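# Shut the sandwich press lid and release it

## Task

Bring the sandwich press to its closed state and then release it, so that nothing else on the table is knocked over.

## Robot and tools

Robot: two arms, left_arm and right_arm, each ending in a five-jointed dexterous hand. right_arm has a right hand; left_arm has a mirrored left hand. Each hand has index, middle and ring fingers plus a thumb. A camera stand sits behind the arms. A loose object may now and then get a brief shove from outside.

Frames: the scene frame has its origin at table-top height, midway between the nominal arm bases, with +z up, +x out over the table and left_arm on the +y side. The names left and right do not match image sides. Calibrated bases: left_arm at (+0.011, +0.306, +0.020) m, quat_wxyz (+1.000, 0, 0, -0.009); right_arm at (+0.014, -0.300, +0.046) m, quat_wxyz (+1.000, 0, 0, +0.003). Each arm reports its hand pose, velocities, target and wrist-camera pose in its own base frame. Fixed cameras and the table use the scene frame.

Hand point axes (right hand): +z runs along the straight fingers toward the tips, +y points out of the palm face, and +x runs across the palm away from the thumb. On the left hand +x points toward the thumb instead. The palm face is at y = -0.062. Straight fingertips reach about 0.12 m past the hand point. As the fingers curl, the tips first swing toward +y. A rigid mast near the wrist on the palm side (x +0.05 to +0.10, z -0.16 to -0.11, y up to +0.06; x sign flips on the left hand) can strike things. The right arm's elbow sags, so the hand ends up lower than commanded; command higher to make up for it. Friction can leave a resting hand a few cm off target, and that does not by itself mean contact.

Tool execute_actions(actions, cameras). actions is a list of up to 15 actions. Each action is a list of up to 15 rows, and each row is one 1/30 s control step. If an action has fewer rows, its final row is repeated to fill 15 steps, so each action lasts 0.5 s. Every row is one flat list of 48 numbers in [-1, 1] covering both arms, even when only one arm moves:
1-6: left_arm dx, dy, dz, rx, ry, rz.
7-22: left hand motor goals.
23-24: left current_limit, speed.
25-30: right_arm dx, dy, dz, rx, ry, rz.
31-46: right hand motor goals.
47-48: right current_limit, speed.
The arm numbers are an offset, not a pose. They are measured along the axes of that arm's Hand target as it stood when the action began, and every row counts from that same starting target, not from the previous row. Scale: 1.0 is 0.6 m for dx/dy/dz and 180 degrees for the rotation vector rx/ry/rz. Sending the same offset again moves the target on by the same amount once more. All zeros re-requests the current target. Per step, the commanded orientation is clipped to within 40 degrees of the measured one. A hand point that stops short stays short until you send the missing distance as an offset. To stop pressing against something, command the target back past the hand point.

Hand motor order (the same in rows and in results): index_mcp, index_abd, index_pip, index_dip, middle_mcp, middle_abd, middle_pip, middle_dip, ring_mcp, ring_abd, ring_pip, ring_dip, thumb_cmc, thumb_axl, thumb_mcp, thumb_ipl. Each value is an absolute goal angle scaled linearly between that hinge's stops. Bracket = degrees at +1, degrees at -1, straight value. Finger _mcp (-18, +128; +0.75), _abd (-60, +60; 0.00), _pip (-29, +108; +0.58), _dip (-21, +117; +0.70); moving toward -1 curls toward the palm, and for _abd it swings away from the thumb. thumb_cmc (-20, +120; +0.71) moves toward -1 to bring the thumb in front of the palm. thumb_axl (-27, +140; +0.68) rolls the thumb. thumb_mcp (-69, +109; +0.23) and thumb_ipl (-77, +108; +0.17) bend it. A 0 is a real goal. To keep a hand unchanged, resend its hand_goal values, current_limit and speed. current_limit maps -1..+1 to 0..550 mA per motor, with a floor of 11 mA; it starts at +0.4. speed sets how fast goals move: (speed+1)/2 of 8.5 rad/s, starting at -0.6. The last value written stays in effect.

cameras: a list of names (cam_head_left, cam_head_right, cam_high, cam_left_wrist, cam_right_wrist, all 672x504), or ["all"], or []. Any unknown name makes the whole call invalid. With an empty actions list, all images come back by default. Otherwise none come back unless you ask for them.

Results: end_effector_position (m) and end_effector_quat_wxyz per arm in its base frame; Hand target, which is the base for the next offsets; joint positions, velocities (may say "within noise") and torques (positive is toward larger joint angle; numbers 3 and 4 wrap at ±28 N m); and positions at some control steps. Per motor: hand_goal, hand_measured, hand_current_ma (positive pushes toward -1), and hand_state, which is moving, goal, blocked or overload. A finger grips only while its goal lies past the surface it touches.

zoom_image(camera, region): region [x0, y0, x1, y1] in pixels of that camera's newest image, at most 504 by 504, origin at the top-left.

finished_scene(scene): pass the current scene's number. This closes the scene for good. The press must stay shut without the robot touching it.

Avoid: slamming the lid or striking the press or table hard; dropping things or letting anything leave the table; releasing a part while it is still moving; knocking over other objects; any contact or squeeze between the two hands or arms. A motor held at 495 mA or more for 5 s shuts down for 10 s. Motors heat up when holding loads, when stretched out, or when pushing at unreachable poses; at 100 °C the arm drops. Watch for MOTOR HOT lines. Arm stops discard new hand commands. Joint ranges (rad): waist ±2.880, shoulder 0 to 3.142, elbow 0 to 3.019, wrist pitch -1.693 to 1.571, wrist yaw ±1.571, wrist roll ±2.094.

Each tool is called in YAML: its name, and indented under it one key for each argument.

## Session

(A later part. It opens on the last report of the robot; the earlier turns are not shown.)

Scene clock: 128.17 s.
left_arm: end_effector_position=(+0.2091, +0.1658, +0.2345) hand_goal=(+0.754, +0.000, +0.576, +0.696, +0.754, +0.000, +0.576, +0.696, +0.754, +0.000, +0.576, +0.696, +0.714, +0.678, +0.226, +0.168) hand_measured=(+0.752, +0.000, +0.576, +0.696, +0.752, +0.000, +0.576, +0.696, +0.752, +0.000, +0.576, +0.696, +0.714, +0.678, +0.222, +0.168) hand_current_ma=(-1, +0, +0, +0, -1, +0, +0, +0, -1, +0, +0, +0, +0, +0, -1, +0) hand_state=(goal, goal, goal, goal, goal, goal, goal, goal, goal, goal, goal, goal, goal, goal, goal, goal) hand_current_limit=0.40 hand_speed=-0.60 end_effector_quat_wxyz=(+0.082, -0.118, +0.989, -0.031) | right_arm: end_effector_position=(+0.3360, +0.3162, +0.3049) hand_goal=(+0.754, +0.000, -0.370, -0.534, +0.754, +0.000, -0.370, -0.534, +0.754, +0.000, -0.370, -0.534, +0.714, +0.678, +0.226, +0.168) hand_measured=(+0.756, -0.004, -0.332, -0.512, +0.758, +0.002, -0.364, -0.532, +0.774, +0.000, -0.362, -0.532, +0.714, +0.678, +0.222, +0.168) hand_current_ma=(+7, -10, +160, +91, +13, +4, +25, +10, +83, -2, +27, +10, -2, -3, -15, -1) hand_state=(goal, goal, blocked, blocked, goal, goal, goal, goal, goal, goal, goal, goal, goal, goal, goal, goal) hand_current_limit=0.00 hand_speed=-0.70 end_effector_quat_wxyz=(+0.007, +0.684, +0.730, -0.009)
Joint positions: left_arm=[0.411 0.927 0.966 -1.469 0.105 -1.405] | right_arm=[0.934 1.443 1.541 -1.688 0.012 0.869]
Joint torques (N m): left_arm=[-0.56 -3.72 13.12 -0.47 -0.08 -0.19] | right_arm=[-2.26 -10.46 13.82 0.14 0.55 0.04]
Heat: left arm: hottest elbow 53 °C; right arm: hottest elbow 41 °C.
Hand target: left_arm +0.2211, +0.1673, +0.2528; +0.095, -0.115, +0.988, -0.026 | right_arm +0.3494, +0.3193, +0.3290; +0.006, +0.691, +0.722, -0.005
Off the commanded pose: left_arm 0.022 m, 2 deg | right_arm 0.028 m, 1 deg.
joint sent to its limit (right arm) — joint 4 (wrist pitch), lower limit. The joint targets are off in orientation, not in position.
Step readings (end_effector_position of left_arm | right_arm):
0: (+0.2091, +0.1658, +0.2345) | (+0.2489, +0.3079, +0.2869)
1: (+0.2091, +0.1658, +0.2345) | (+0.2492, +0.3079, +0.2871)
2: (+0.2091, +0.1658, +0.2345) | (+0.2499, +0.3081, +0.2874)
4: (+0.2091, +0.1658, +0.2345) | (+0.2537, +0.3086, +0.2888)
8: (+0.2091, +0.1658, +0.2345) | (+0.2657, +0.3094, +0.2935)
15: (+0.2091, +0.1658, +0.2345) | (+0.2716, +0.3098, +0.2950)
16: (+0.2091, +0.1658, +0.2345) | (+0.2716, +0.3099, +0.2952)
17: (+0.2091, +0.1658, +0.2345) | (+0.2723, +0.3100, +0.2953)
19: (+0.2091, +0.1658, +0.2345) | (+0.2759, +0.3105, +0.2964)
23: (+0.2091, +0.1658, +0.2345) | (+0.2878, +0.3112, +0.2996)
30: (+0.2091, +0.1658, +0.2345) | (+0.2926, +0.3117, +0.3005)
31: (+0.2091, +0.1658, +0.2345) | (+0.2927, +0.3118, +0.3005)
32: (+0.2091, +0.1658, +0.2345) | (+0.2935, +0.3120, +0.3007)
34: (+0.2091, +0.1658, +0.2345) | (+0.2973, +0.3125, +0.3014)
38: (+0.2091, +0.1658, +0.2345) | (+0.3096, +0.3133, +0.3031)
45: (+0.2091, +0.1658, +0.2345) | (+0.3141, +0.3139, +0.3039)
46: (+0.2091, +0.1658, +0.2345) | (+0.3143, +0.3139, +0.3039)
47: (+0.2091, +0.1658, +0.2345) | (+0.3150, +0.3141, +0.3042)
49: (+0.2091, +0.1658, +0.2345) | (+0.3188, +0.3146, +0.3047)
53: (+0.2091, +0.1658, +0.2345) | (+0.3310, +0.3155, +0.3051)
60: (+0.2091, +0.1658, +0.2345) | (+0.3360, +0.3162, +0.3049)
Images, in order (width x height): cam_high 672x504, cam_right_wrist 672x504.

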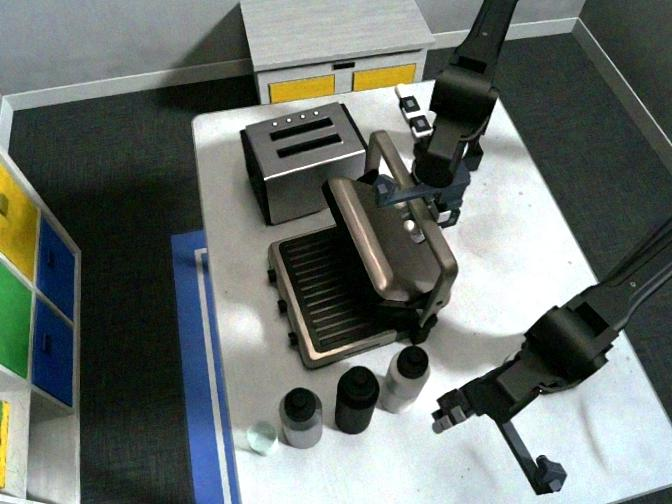

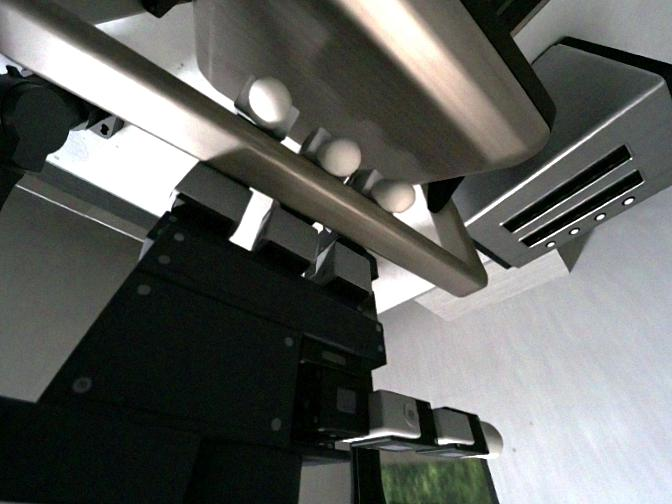

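execute_actions:
  actions:
    - [[0,0,0,0,0,0,0.754,0,0.576,0.696,0.754,0,0.576,0.696,0.754,0,0.576,0.696,0.714,0.678,0.226,0.168,0.4,-0.6,0,0.035,0.004,0,0,0,0.754,0,-0.371,-0.535,0.754,0,-0.371,-0.535,0.754,0,-0.371,-0.535,0.714,0.678,0.226,0.168,0,-0.7]]
    - [[0,0,0,0,0,0,0.754,0,0.576,0.696,0.754,0,0.576,0.696,0.754,0,0.576,0.696,0.714,0.678,0.226,0.168,0.4,-0.6,0,0.035,0.005,0,0,0,0.754,0,-0.371,-0.535,0.754,0,-0.371,-0.535,0.754,0,-0.371,-0.535,0.714,0.678,0.226,0.168,0,-0.7]]
    - [[0,0,0,0,0,0,0.754,0,0.576,0.696,0.754,0,0.576,0.696,0.754,0,0.576,0.696,0.714,0.678,0.226,0.168,0.4,-0.6,0,0.033,0.01,0,0,0,0.754,0,-0.371,-0.535,0.754,0,-0.371,-0.535,0.754,0,-0.371,-0.535,0.714,0.678,0.226,0.168,0,-0.7]]
    - [[0,0,0,0,0,0,0.754,0,0.576,0.696,0.754,0,0.576,0.696,0.754,0,0.576,0.696,0.714,0.678,0.226,0.168,0.4,-0.6,0,0.033,0.012,0,0,0,0.754,0,-0.371,-0.535,0.754,0,-0.371,-0.535,0.754,0,-0.371,-0.535,0.714,0.678,0.226,0.168,0,-0.7]]
  cameras: ["cam_right_wrist","cam_high"]

Scene clock: 138.47 s.
left_arm: end_effector_position=(+0.2091, +0.1658, +0.2345) hand_goal=(+0.754, +0.000, +0.576, +0.696, +0.754, +0.000, +0.576, +0.696, +0.754, +0.000, +0.576, +0.696, +0.714, +0.678, +0.226, +0.168) hand_measured=(+0.752, +0.000, +0.576, +0.696, +0.752, +0.000, +0.576, +0.696, +0.752, +0.000, +0.576, +0.696, +0.714, +0.678, +0.222, +0.168) hand_current_ma=(-1, +0, +0, +0, -1, +0, +0, +0, -1, +0, +0, +0, +0, +0, -1, +0) hand_state=(goal, goal, goal, goal, goal, goal, goal, goal, goal, goal, goal, goal, goal, goal, goal, goal) hand_current_limit=0.40 hand_speed=-0.60 end_effector_quat_wxyz=(+0.082, -0.118, +0.989, -0.031) | right_arm: end_effector_position=(+0.4226, +0.3207, +0.2854) hand_goal=(+0.754, +0.000, -0.370, -0.534, +0.754, +0.000, -0.370, -0.534, +0.754, +0.000, -0.370, -0.534, +0.714, +0.678, +0.226, +0.168) hand_measured=(+0.748, -0.002, -0.340, -0.512, +0.756, +0.002, -0.364, -0.532, +0.758, +0.000, -0.362, -0.532, +0.714, +0.678, +0.222, +0.168) hand_current_ma=(-25, -9, +125, +87, +10, +4, +24, +10, +14, -2, +26, +10, -2, -3, -15, -1) hand_state=(goal, goal, blocked, blocked, goal, goal, goal, goal, goal, goal, goal, goal, goal, goal, goal, goal) hand_current_limit=0.00 hand_speed=-0.70 end_effector_quat_wxyz=(+0.008, +0.687, +0.727, -0.019)
Joint positions: left_arm=[0.411 0.927 0.966 -1.469 0.105 -1.405] | right_arm=[0.795 1.614 1.685 -1.681 0.016 0.739]
Joint torques (N m): left_arm=[-0.56 -3.72 13.12 -0.47 -0.07 -0.19] | right_arm=[-2.32 -14.68 13.48 -0.25 0.21 0.1]
Heat: left arm: hottest elbow 54 °C; right arm: hottest elbow 42 °C.
Hand target: left_arm +0.2211, +0.1673, +0.2528; +0.095, -0.115, +0.988, -0.026 | right_arm +0.4309, +0.3225, +0.3105; +0.006, +0.691, +0.722, -0.005
Off the commanded pose: left_arm 0.022 m, 2 deg | right_arm 0.026 m, 2 deg.
joint sent to its limit (right arm) — joint 4 (wrist pitch), lower limit. The joint targets still meet the commanded pose.
Step readings (end_effector_position of left_arm | right_arm):
0: (+0.2091, +0.1658, +0.2345) | (+0.3360, +0.3162, +0.3049)
1: (+0.2091, +0.1658, +0.2345) | (+0.3361, +0.3161, +0.3049)
2: (+0.2091, +0.1658, +0.2345) | (+0.3368, +0.3164, +0.3049)
4: (+0.2091, +0.1658, +0.2345) | (+0.3407, +0.3167, +0.3052)
8: (+0.2091, +0.1658, +0.2345) | (+0.3525, +0.3176, +0.3041)
15: (+0.2091, +0.1658, +0.2345) | (+0.3581, +0.3176, +0.3033)
16: (+0.2091, +0.1658, +0.2345) | (+0.3583, +0.3176, +0.3032)
17: (+0.2091, +0.1658, +0.2345) | (+0.3594, +0.3174, +0.3034)
19: (+0.2091, +0.1658, +0.2345) | (+0.3627, +0.3187, +0.3035)
23: (+0.2091, +0.1658, +0.2345) | (+0.3739, +0.3185, +0.3013)
30: (+0.2091, +0.1658, +0.2345) | (+0.3806, +0.3175, +0.2989)
31: (+0.2091, +0.1658, +0.2345) | (+0.3807, +0.3176, +0.2988)
32: (+0.2091, +0.1658, +0.2345) | (+0.3817, +0.3175, +0.2990)
34: (+0.2091, +0.1658, +0.2345) | (+0.3850, +0.3182, +0.2989)
38: (+0.2091, +0.1658, +0.2345) | (+0.3948, +0.3185, +0.2961)
45: (+0.2091, +0.1658, +0.2345) | (+0.4015, +0.3194, +0.2934)
46: (+0.2091, +0.1658, +0.2345) | (+0.4016, +0.3192, +0.2934)
47: (+0.2091, +0.1658, +0.2345) | (+0.4025, +0.3192, +0.2936)
49: (+0.2091, +0.1658, +0.2345) | (+0.4061, +0.3197, +0.2936)
53: (+0.2091, +0.1658, +0.2345) | (+0.4159, +0.3205, +0.2892)
60: (+0.2091, +0.1658, +0.2345) | (+0.4226, +0.3207, +0.2854)
Images, in order (width x height): cam_high 672x504, cam_right_wrist 672x504.

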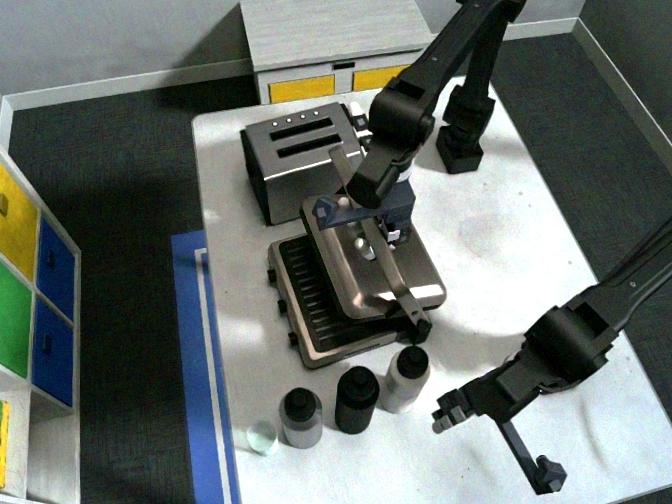

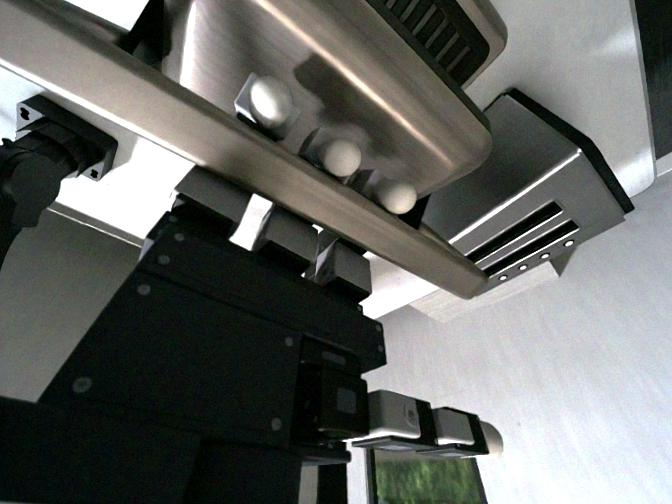

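execute_actions:
  actions:
    - [[0,0,0,0,0,0,0.754,0,0.576,0.696,0.754,0,0.576,0.696,0.754,0,0.576,0.696,0.714,0.678,0.226,0.168,0.4,-0.6,0,0.031,0.016,0,0,0,0.754,0,-0.371,-0.535,0.754,0,-0.371,-0.535,0.754,0,-0.371,-0.535,0.714,0.678,0.226,0.168,0,-0.7]]
    - [[0,0,0,0,0,0,0.754,0,0.576,0.696,0.754,0,0.576,0.696,0.754,0,0.576,0.696,0.714,0.678,0.226,0.168,0.4,-0.6,0,0.029,0.019,0,0,0,0.754,0,-0.371,-0.535,0.754,0,-0.371,-0.535,0.754,0,-0.371,-0.535,0.714,0.678,0.226,0.168,0,-0.7]]
    - [[0,0,0,0,0,0,0.754,0,0.576,0.696,0.754,0,0.576,0.696,0.754,0,0.576,0.696,0.714,0.678,0.226,0.168,0.4,-0.6,0,0.026,0.022,0,0,0,0.754,0,-0.371,-0.535,0.754,0,-0.371,-0.535,0.754,0,-0.371,-0.535,0.714,0.678,0.226,0.168,0,-0.7]]
    - [[0,0,0,0,0,0,0.754,0,0.576,0.696,0.754,0,0.576,0.696,0.754,0,0.576,0.696,0.714,0.678,0.226,0.168,0.4,-0.6,0,0.025,0.025,0,0,0,0.754,0,-0.371,-0.535,0.754,0,-0.371,-0.535,0.754,0,-0.371,-0.535,0.714,0.678,0.226,0.168,0,-0.7]]
  cameras: ["cam_right_wrist","cam_high"]

Scene clock: 146.43 s.
left_arm: end_effector_position=(+0.2091, +0.1658, +0.2345) hand_goal=(+0.754, +0.000, +0.576, +0.696, +0.754, +0.000, +0.576, +0.696, +0.754, +0.000, +0.576, +0.696, +0.714, +0.678, +0.226, +0.168) hand_measured=(+0.752, +0.000, +0.576, +0.696, +0.752, +0.000, +0.576, +0.696, +0.752, +0.000, +0.576, +0.696, +0.714, +0.678, +0.222, +0.168) hand_current_ma=(-1, +0, +0, +0, -1, +0, +0, +0, -1, +0, +0, +0, +0, +0, -1, +0) hand_state=(goal, goal, goal, goal, goal, goal, goal, goal, goal, goal, goal, goal, goal, goal, goal, goal) hand_current_limit=0.40 hand_speed=-0.60 end_effector_quat_wxyz=(+0.082, -0.118, +0.989, -0.031) | right_arm: end_effector_position=(+0.4938, +0.3280, +0.2360) hand_goal=(+0.754, +0.000, -0.370, -0.534, +0.754, +0.000, -0.370, -0.534, +0.754, +0.000, -0.370, -0.534, +0.714, +0.678, +0.226, +0.168) hand_measured=(+0.744, +0.000, -0.338, -0.502, +0.754, +0.002, -0.362, -0.528, +0.756, +0.000, -0.362, -0.532, +0.714, +0.678, +0.222, +0.168) hand_current_ma=(-37, -1, +134, +137, +2, +4, +31, +22, +11, -2, +26, +10, -2, -3, -15, -1) hand_state=(goal, goal, blocked, blocked, goal, goal, goal, goal, goal, goal, goal, goal, goal, goal, goal, goal) hand_current_limit=0.00 hand_speed=-0.70 end_effector_quat_wxyz=(+0.006, +0.682, +0.731, -0.020)
Joint positions: left_arm=[0.411 0.927 0.966 -1.469 0.105 -1.405] | right_arm=[0.708 1.764 1.751 -1.596 0.016 0.64]
Joint torques (N m): left_arm=[-0.56 -3.72 13.11 -0.47 -0.08 -0.19] | right_arm=[-1.79 -17.55 12.72 -0.9 0.1 0.1]
Heat: left arm: hottest elbow 54 °C; right arm: hottest elbow 41 °C.
Hand target: left_arm +0.2211, +0.1673, +0.2528; +0.095, -0.115, +0.988, -0.026 | right_arm +0.4976, +0.3246, +0.2613; +0.006, +0.692, +0.722, -0.005
Off the commanded pose: left_arm 0.022 m, 2 deg | right_arm 0.026 m, 2 deg.
Step readings (end_effector_position of left_arm | right_arm):
0: (+0.2091, +0.1658, +0.2345) | (+0.4226, +0.3207, +0.2854)
1: (+0.2091, +0.1658, +0.2345) | (+0.4227, +0.3208, +0.2852)
2: (+0.2091, +0.1658, +0.2345) | (+0.4235, +0.3208, +0.2854)
4: (+0.2091, +0.1658, +0.2345) | (+0.4270, +0.3204, +0.2848)
8: (+0.2091, +0.1658, +0.2345) | (+0.4365, +0.3217, +0.2793)
15: (+0.2091, +0.1658, +0.2345) | (+0.4424, +0.3221, +0.2748)
16: (+0.2091, +0.1658, +0.2345) | (+0.4424, +0.3221, +0.2748)
17: (+0.2091, +0.1658, +0.2345) | (+0.4429, +0.3222, +0.2749)
19: (+0.2091, +0.1658, +0.2345) | (+0.4454, +0.3216, +0.2746)
23: (+0.2091, +0.1658, +0.2345) | (+0.4533, +0.3229, +0.2693)
30: (+0.2091, +0.1658, +0.2345) | (+0.4602, +0.3241, +0.2640)
31: (+0.2091, +0.1658, +0.2345) | (+0.4602, +0.3242, +0.2640)
32: (+0.2091, +0.1658, +0.2345) | (+0.4607, +0.3241, +0.2636)
34: (+0.2091, +0.1658, +0.2345) | (+0.4629, +0.3237, +0.2628)
38: (+0.2091, +0.1658, +0.2345) | (+0.4705, +0.3251, +0.2570)
45: (+0.2091, +0.1658, +0.2345) | (+0.4772, +0.3261, +0.2508)
46: (+0.2091, +0.1658, +0.2345) | (+0.4772, +0.3262, +0.2508)
47: (+0.2091, +0.1658, +0.2345) | (+0.4777, +0.3260, +0.2506)
49: (+0.2091, +0.1658, +0.2345) | (+0.4797, +0.3259, +0.2495)
53: (+0.2091, +0.1658, +0.2345) | (+0.4873, +0.3270, +0.2429)
60: (+0.2091, +0.1658, +0.2345) | (+0.4938, +0.3280, +0.2360)
Images, in order (width x height): cam_high 672x504, cam_right_wrist 672x504.

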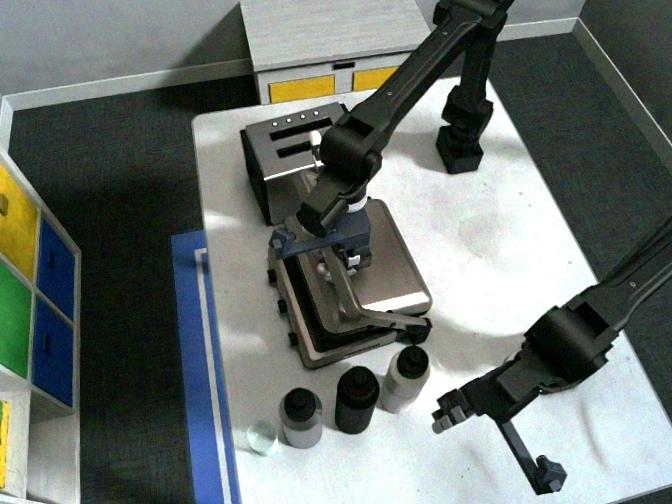

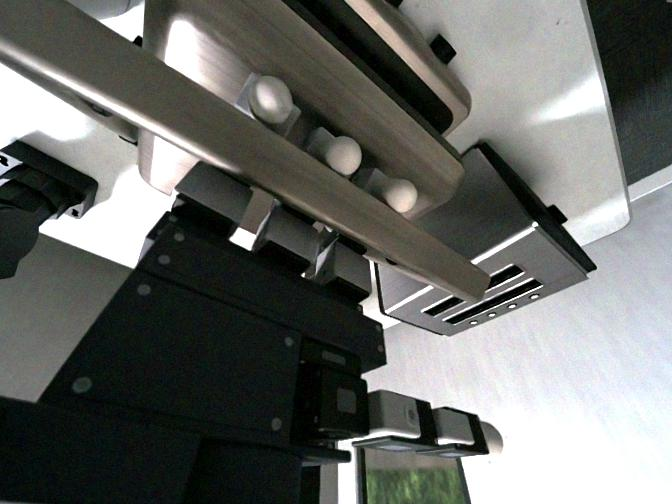

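execute_actions:
  actions:
    - [[0,0,0,0,0,0,0.754,0,0.576,0.696,0.754,0,0.576,0.696,0.754,0,0.576,0.696,0.714,0.678,0.226,0.168,0.4,-0.6,0,0.022,0.026,0,0,0,0.754,0,-0.371,-0.535,0.754,0,-0.371,-0.535,0.754,0,-0.371,-0.535,0.714,0.678,0.226,0.168,0,-0.7]]
    - [[0,0,0,0,0,0,0.754,0,0.576,0.696,0.754,0,0.576,0.696,0.754,0,0.576,0.696,0.714,0.678,0.226,0.168,0.4,-0.6,0,0.02,0.026,0,0,0,0.754,0,-0.371,-0.535,0.754,0,-0.371,-0.535,0.754,0,-0.371,-0.535,0.714,0.678,0.226,0.168,0,-0.7]]
    - [[0,0,0,0,0,0,0.754,0,0.576,0.696,0.754,0,0.576,0.696,0.754,0,0.576,0.696,0.714,0.678,0.226,0.168,0.4,-0.6,0,0.017,0.028,0,0,0,0.754,0,-0.371,-0.535,0.754,0,-0.371,-0.535,0.754,0,-0.371,-0.535,0.714,0.678,0.226,0.168,0,-0.7]]
  cameras: ["cam_right_wrist","cam_high"]

Scene clock: 157.40 s.
left_arm: end_effector_position=(+0.2091, +0.1658, +0.2345) hand_goal=(+0.754, +0.000, +0.576, +0.696, +0.754, +0.000, +0.576, +0.696, +0.754, +0.000, +0.576, +0.696, +0.714, +0.678, +0.226, +0.168) hand_measured=(+0.752, +0.000, +0.576, +0.696, +0.752, +0.000, +0.576, +0.696, +0.752, +0.000, +0.576, +0.696, +0.714, +0.678, +0.222, +0.168) hand_current_ma=(-1, +0, +0, +0, -1, +0, +0, +0, -1, +0, +0, +0, +0, +0, -1, +0) hand_state=(goal, goal, goal, goal, goal, goal, goal, goal, goal, goal, goal, goal, goal, goal, goal, goal) hand_current_limit=0.40 hand_speed=-0.60 end_effector_quat_wxyz=(+0.082, -0.118, +0.989, -0.031) | right_arm: end_effector_position=(+0.5310, +0.3319, +0.1886) hand_goal=(+0.754, +0.000, -0.370, -0.534, +0.754, +0.000, -0.370, -0.534, +0.754, +0.000, -0.370, -0.534, +0.714, +0.678, +0.226, +0.168) hand_measured=(+0.756, +0.000, -0.324, -0.494, +0.766, +0.002, -0.348, -0.518, +0.752, +0.000, -0.368, -0.532, +0.714, +0.678, +0.222, +0.168) hand_current_ma=(+10, -1, +195, +171, +48, +4, +86, +65, -6, -2, +5, +10, -2, -3, -15, -1) hand_state=(goal, goal, blocked, blocked, goal, goal, blocked, goal, goal, goal, goal, goal, goal, goal, goal, goal) hand_current_limit=0.00 hand_speed=-0.70 end_effector_quat_wxyz=(+0.005, +0.681, +0.732, -0.016)
Joint positions: left_arm=[0.411 0.927 0.966 -1.469 0.105 -1.405] | right_arm=[0.67 1.852 1.751 -1.5 0.014 0.598]
Joint torques (N m): left_arm=[-0.56 -3.72 13.12 -0.49 -0.07 -0.19] | right_arm=[-1.73 -19.14 11.33 -0.84 0.13 0.14]
Heat: left arm: hottest elbow 54 °C; right arm: hottest elbow 41 °C.
Hand target: left_arm +0.2211, +0.1673, +0.2528; +0.095, -0.115, +0.988, -0.026 | right_arm +0.5330, +0.3254, +0.2133; +0.006, +0.691, +0.722, -0.005
Off the commanded pose: left_arm 0.022 m, 2 deg | right_arm 0.026 m, 2 deg.
Step readings (end_effector_position of left_arm | right_arm):
0: (+0.2091, +0.1658, +0.2345) | (+0.4938, +0.3280, +0.2360)
1: (+0.2091, +0.1658, +0.2345) | (+0.4938, +0.3280, +0.2360)
2: (+0.2091, +0.1658, +0.2345) | (+0.4942, +0.3281, +0.2358)
4: (+0.2091, +0.1658, +0.2345) | (+0.4959, +0.3279, +0.2347)
8: (+0.2091, +0.1658, +0.2345) | (+0.5022, +0.3288, +0.2276)
15: (+0.2091, +0.1658, +0.2345) | (+0.5076, +0.3291, +0.2204)
16: (+0.2091, +0.1658, +0.2345) | (+0.5078, +0.3290, +0.2204)
17: (+0.2091, +0.1658, +0.2345) | (+0.5080, +0.3292, +0.2203)
19: (+0.2091, +0.1658, +0.2345) | (+0.5094, +0.3292, +0.2191)
23: (+0.2091, +0.1658, +0.2345) | (+0.5149, +0.3298, +0.2122)
30: (+0.2091, +0.1658, +0.2345) | (+0.5201, +0.3307, +0.2050)
31: (+0.2091, +0.1658, +0.2345) | (+0.5201, +0.3307, +0.2050)
32: (+0.2091, +0.1658, +0.2345) | (+0.5204, +0.3307, +0.2048)
34: (+0.2091, +0.1658, +0.2345) | (+0.5215, +0.3309, +0.2036)
38: (+0.2091, +0.1658, +0.2345) | (+0.5264, +0.3312, +0.1965)
45: (+0.2091, +0.1658, +0.2345) | (+0.5310, +0.3319, +0.1886)
Images, in order (width x height): cam_high 672x504, cam_right_wrist 672x504.

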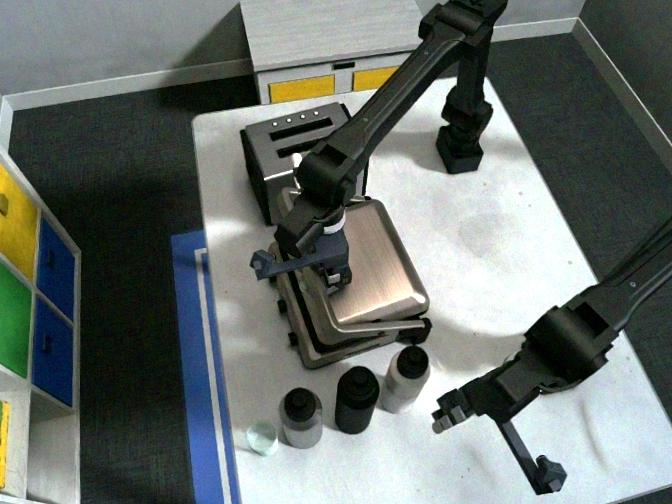

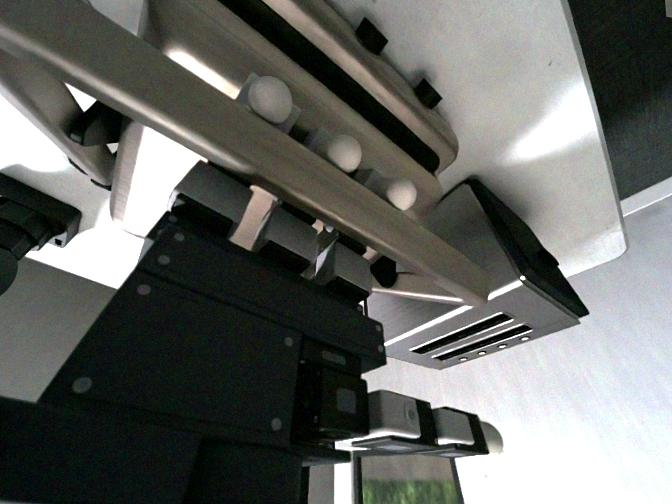

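execute_actions:
  actions:
    - [[0,0,0,0,0,0,0.754,0,0.576,0.696,0.754,0,0.576,0.696,0.754,0,0.576,0.696,0.714,0.678,0.226,0.168,0.4,-0.6,0,0.015,0.024,0,0,0,0.754,0,-0.371,-0.535,0.754,0,-0.371,-0.535,0.754,0,-0.371,-0.535,0.714,0.678,0.226,0.168,0,-0.7]]
    - [[0,0,0,0,0,0,0.754,0,0.576,0.696,0.754,0,0.576,0.696,0.754,0,0.576,0.696,0.714,0.678,0.226,0.168,0.4,-0.6,0,0.01,0.01,0,0,0,0.754,0,-0.34,0.0,0.754,0,-0.34,0.0,0.754,0,-0.34,0.0,0.714,0.678,0.226,0.168,0,-0.8]]
    - [[0,0,0,0,0,0,0.754,0,0.576,0.696,0.754,0,0.576,0.696,0.754,0,0.576,0.696,0.714,0.678,0.226,0.168,0.4,-0.6,0,0,-0.01,0,0,0,0.754,0,-0.298,0.35,0.754,0,-0.298,0.35,0.754,0,-0.298,0.35,0.714,0.678,0.226,0.168,0,-0.8]]
    - [[0,0,0,0,0,0,0.754,0,0.576,0.696,0.754,0,0.576,0.696,0.754,0,0.576,0.696,0.714,0.678,0.226,0.168,0.4,-0.6,0,0,-0.012,0,0,0,0.754,0,-0.298,0.68,0.754,0,-0.298,0.68,0.754,0,-0.298,0.68,0.714,0.678,0.226,0.168,0,-0.8]]
  cameras: ["cam_right_wrist","cam_high"]

Scene clock: 166.63 s.
left_arm: end_effector_position=(+0.2091, +0.1658, +0.2345) hand_goal=(+0.754, +0.000, +0.576, +0.696, +0.754, +0.000, +0.576, +0.696, +0.754, +0.000, +0.576, +0.696, +0.714, +0.678, +0.226, +0.168) hand_measured=(+0.752, +0.000, +0.576, +0.696, +0.752, +0.000, +0.576, +0.696, +0.752, +0.000, +0.576, +0.696, +0.714, +0.678, +0.222, +0.168) hand_current_ma=(-1, +0, +0, +0, -1, +0, +0, +0, -1, +0, +0, +0, +0, +0, -1, +0) hand_state=(goal, goal, goal, goal, goal, goal, goal, goal, goal, goal, goal, goal, goal, goal, goal, goal) hand_current_limit=0.40 hand_speed=-0.60 end_effector_quat_wxyz=(+0.082, -0.118, +0.989, -0.031) | right_arm: end_effector_position=(+0.5369, +0.3242, +0.1756) hand_goal=(+0.754, +0.000, -0.298, +0.680, +0.754, +0.000, -0.298, +0.680, +0.754, +0.000, -0.298, +0.680, +0.714, +0.678, +0.226, +0.168) hand_measured=(+0.758, -0.004, -0.292, +0.678, +0.752, -0.004, -0.292, +0.678, +0.748, -0.006, -0.302, +0.678, +0.714, +0.678, +0.222, +0.168) hand_current_ma=(+13, -10, +23, -8, -6, -10, +25, -8, -26, -19, -12, -8, -2, -3, -15, -1) hand_state=(goal, goal, goal, goal, goal, goal, goal, goal, goal, goal, goal, goal, goal, goal, goal, goal) hand_current_limit=0.00 hand_speed=-0.80 end_effector_quat_wxyz=(+0.001, +0.684, +0.728, -0.032)
Joint positions: left_arm=[0.411 0.927 0.966 -1.469 0.105 -1.405] | right_arm=[0.653 1.88 1.762 -1.515 0.013 0.591]
Joint torques (N m): left_arm=[-0.56 -3.72 13.12 -0.47 -0.08 -0.19] | right_arm=[-0.73 -19.19 12.88 -0.1 0.14 0.11]
Motor temperatures (°C): left_arm=[23 25 55 22 23 23] | right_arm=[24 29 41 25 21 22]
Heat: left arm: hottest elbow 55 °C; right arm: hottest elbow 41 °C.
Hand target: left_arm +0.2211, +0.1673, +0.2528; +0.095, -0.115, +0.988, -0.026 | right_arm +0.5481, +0.3259, +0.2061; +0.006, +0.692, +0.722, -0.005
Off the commanded pose: left_arm 0.022 m, 2 deg | right_arm 0.033 m, 3 deg.
Step readings (end_effector_position of left_arm | right_arm):
0: (+0.2091, +0.1658, +0.2345) | (+0.5310, +0.3319, +0.1886)
1: (+0.2091, +0.1658, +0.2345) | (+0.5310, +0.3319, +0.1886)
2: (+0.2091, +0.1658, +0.2345) | (+0.5313, +0.3319, +0.1884)
4: (+0.2091, +0.1658, +0.2345) | (+0.5321, +0.3319, +0.1876)
8: (+0.2091, +0.1658, +0.2345) | (+0.5356, +0.3325, +0.1812)
15: (+0.2091, +0.1658, +0.2345) | (+0.5396, +0.3328, +0.1737)
16: (+0.2091, +0.1658, +0.2345) | (+0.5396, +0.3328, +0.1737)
17: (+0.2091, +0.1658, +0.2345) | (+0.5396, +0.3328, +0.1737)
19: (+0.2091, +0.1658, +0.2345) | (+0.5402, +0.3323, +0.1737)
23: (+0.2091, +0.1658, +0.2345) | (+0.5425, +0.3312, +0.1733)
30: (+0.2091, +0.1658, +0.2345) | (+0.5437, +0.3306, +0.1729)
31: (+0.2091, +0.1658, +0.2345) | (+0.5437, +0.3306, +0.1729)
32: (+0.2091, +0.1658, +0.2345) | (+0.5438, +0.3304, +0.1729)
34: (+0.2091, +0.1658, +0.2345) | (+0.5442, +0.3302, +0.1733)
38: (+0.2091, +0.1658, +0.2345) | (+0.5442, +0.3302, +0.1733)
45: (+0.2091, +0.1658, +0.2345) | (+0.5443, +0.3302, +0.1734)
46: (+0.2091, +0.1658, +0.2345) | (+0.5445, +0.3300, +0.1734)
47: (+0.2091, +0.1658, +0.2345) | (+0.5443, +0.3299, +0.1735)
49: (+0.2091, +0.1658, +0.2345) | (+0.5440, +0.3297, +0.1739)
53: (+0.2091, +0.1658, +0.2345) | (+0.5433, +0.3291, +0.1745)
60: (+0.2091, +0.1658, +0.2345) | (+0.5380, +0.3250, +0.1756)
Images, in order (width x height): cam_high 672x504, cam_right_wrist 672x504.

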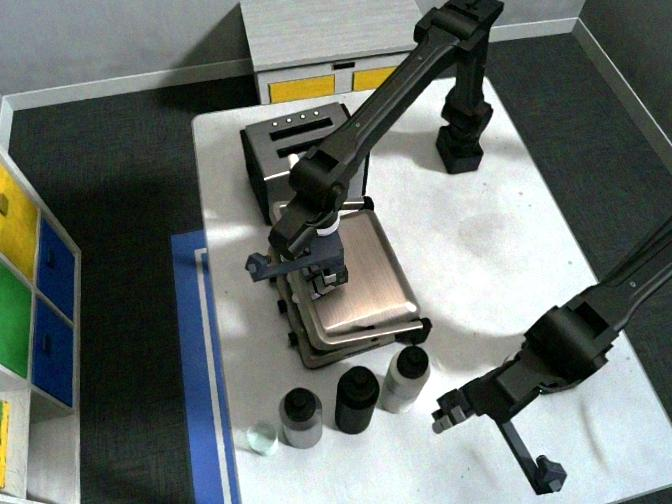

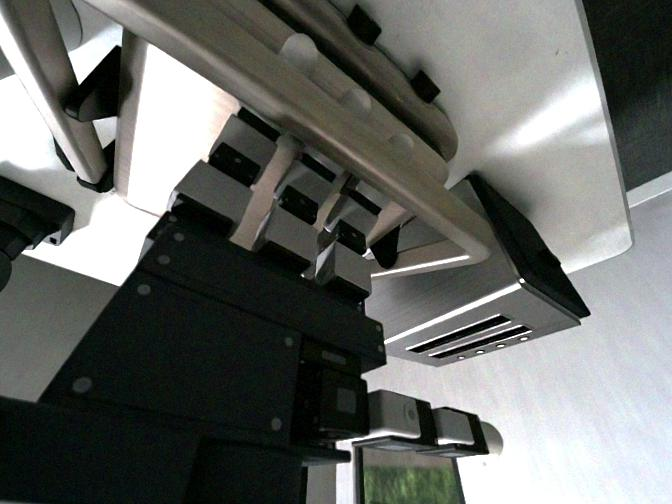

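execute_actions:
  actions:
    - [[0,0,0,0,0,0,0.754,0,0.576,0.696,0.754,0,0.576,0.696,0.754,0,0.576,0.696,0.714,0.678,0.226,0.168,0.4,-0.6,0,-0.07,0.015,0,0,0,0.754,0,-0.298,0.68,0.754,0,-0.298,0.68,0.754,0,-0.298,0.68,0.714,0.678,0.226,0.168,0,-0.7]]
    - [[0,0,0,0,0,0,0.754,0,0.576,0.696,0.754,0,0.576,0.696,0.754,0,0.576,0.696,0.714,0.678,0.226,0.168,0.4,-0.6,0,-0.09,0.0,0,0,0,0.754,0,-0.298,0.68,0.754,0,-0.298,0.68,0.754,0,-0.298,0.68,0.714,0.678,0.226,0.168,0,-0.7]]
    - [[0,0,0,0,0,0,0.754,0,0.576,0.696,0.754,0,0.576,0.696,0.754,0,0.576,0.696,0.714,0.678,0.226,0.168,0.4,-0.6,0,-0.02,-0.1,0,0,0,0.754,0,-0.298,0.68,0.754,0,-0.298,0.68,0.754,0,-0.298,0.68,0.714,0.678,0.226,0.168,0,-0.7]]
    - [[0,0,0,0,0,0,0.754,0,0.576,0.696,0.754,0,0.576,0.696,0.754,0,0.576,0.696,0.714,0.678,0.226,0.168,0.4,-0.6,0,-0.05,-0.15,0,0,0,0.754,0,-0.298,0.68,0.754,0,-0.298,0.68,0.754,0,-0.298,0.68,0.714,0.678,0.226,0.168,0,-0.7]]
  cameras: ["cam_head_left","cam_high"]

zoom_image:
  camera: "cam_high"
  region: [240, 160, 460, 380]

Scene clock: 177.67 s.
left_arm: end_effector_position=(+0.2091, +0.1658, +0.2345) hand_goal=(+0.754, +0.000, +0.576, +0.696, +0.754, +0.000, +0.576, +0.696, +0.754, +0.000, +0.576, +0.696, +0.714, +0.678, +0.226, +0.168) hand_measured=(+0.752, +0.000, +0.576, +0.696, +0.752, +0.000, +0.576, +0.696, +0.752, +0.000, +0.576, +0.696, +0.714, +0.678, +0.222, +0.168) hand_current_ma=(-1, +0, +0, +0, -1, +0, +0, +0, -1, +0, +0, +0, +0, +0, -1, +0) hand_state=(goal, goal, goal, goal, goal, goal, goal, goal, goal, goal, goal, goal, goal, goal, goal, goal) hand_current_limit=0.40 hand_speed=-0.60 end_effector_quat_wxyz=(+0.082, -0.118, +0.989, -0.031) | right_arm: end_effector_position=(+0.4089, +0.3141, +0.3334) hand_goal=(+0.754, +0.000, -0.298, +0.680, +0.754, +0.000, -0.298, +0.680, +0.754, +0.000, -0.298, +0.680, +0.714, +0.678, +0.226, +0.168) hand_measured=(+0.754, -0.002, -0.292, +0.678, +0.754, -0.002, -0.292, +0.678, +0.754, -0.002, -0.298, +0.678, +0.714, +0.678, +0.222, +0.168) hand_current_ma=(+1, -8, +19, -8, -2, -8, +20, -8, -3, -9, -1, -7, -2, -3, -18, -1) hand_state=(goal, goal, goal, goal, goal, goal, goal, goal, goal, goal, goal, goal, goal, goal, goal, goal) hand_current_limit=0.00 hand_speed=-0.70 end_effector_quat_wxyz=(+0.012, +0.689, +0.724, +0.028)
Joint positions: left_arm=[0.411 0.927 0.966 -1.469 0.105 -1.405] | right_arm=[0.81 1.528 1.697 -1.684 0.024 0.76]
Joint torques (N m): left_arm=[-0.56 -3.72 13.11 -0.49 -0.07 -0.19] | right_arm=[-0.38 -11.11 12.36 0.13 0.43 0.06]
Motor temperatures (°C): left_arm=[23 25 55 22 23 23] | right_arm=[24 30 41 24 21 22]
Heat: left arm: hottest elbow 55 °C; right arm: hottest elbow 41 °C.
Hand target: left_arm +0.2211, +0.1673, +0.2528; +0.095, -0.115, +0.988, -0.026 | right_arm +0.4100, +0.3221, +0.3471; +0.006, +0.691, +0.722, -0.005
Off the commanded pose: left_arm 0.022 m, 2 deg | right_arm 0.016 m, 4 deg.
joint sent to its limit (right arm) — joint 4 (wrist pitch), lower limit. The joint targets are off in orientation, not in position.
Step readings (end_effector_position of left_arm | right_arm):
0: (+0.2091, +0.1658, +0.2345) | (+0.5369, +0.3242, +0.1756)
1: (+0.2091, +0.1658, +0.2345) | (+0.5369, +0.3242, +0.1759)
2: (+0.2091, +0.1658, +0.2345) | (+0.5366, +0.3237, +0.1765)
4: (+0.2091, +0.1658, +0.2345) | (+0.5325, +0.3210, +0.1768)
8: (+0.2091, +0.1658, +0.2345) | (+0.5169, +0.3134, +0.1817)
15: (+0.2091, +0.1658, +0.2345) | (+0.5098, +0.3189, +0.1926)
16: (+0.2091, +0.1658, +0.2345) | (+0.5093, +0.3192, +0.1921)
17: (+0.2091, +0.1658, +0.2345) | (+0.5060, +0.3191, +0.1901)
19: (+0.2091, +0.1658, +0.2345) | (+0.4951, +0.3147, +0.1839)
23: (+0.2091, +0.1658, +0.2345) | (+0.4658, +0.3112, +0.1792)
30: (+0.2091, +0.1658, +0.2345) | (+0.4540, +0.3197, +0.1916)
31: (+0.2091, +0.1658, +0.2345) | (+0.4540, +0.3196, +0.1923)
32: (+0.2091, +0.1658, +0.2345) | (+0.4524, +0.3180, +0.1925)
34: (+0.2091, +0.1658, +0.2345) | (+0.4473, +0.3135, +0.1944)
38: (+0.2091, +0.1658, +0.2345) | (+0.4385, +0.3070, +0.2092)
45: (+0.2091, +0.1658, +0.2345) | (+0.4381, +0.3100, +0.2366)
46: (+0.2091, +0.1658, +0.2345) | (+0.4379, +0.3101, +0.2376)
47: (+0.2091, +0.1658, +0.2345) | (+0.4351, +0.3101, +0.2396)
49: (+0.2091, +0.1658, +0.2345) | (+0.4298, +0.3086, +0.2476)
53: (+0.2091, +0.1658, +0.2345) | (+0.4157, +0.3106, +0.2853)
60: (+0.2091, +0.1658, +0.2345) | (+0.4068, +0.3127, +0.3390)
Images, in order (width x height): cam_head_left 672x504, cam_high 672x504.

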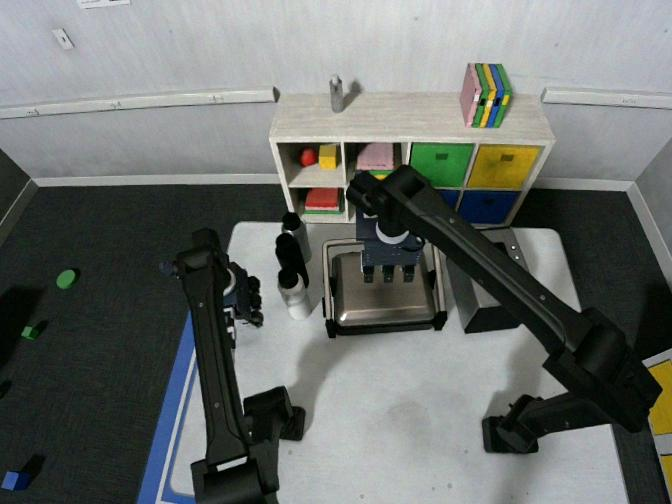

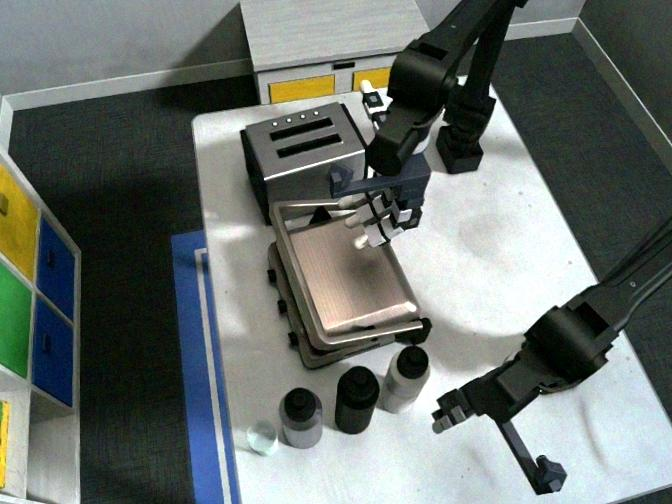

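Scaled by 2.291 from the camera's 672x504 image, which has a finer 960x720 frame.

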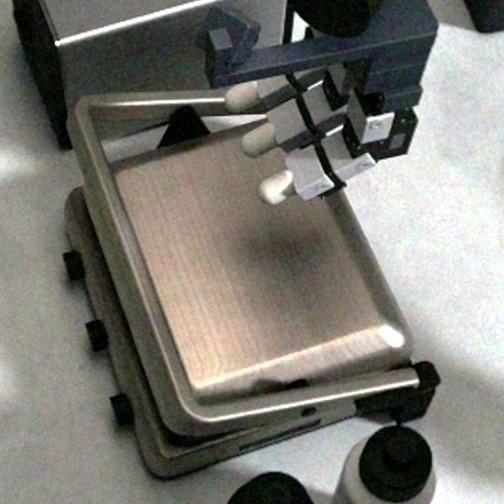

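finished_scene:
  scene: 2

The scene is finished: the task was done.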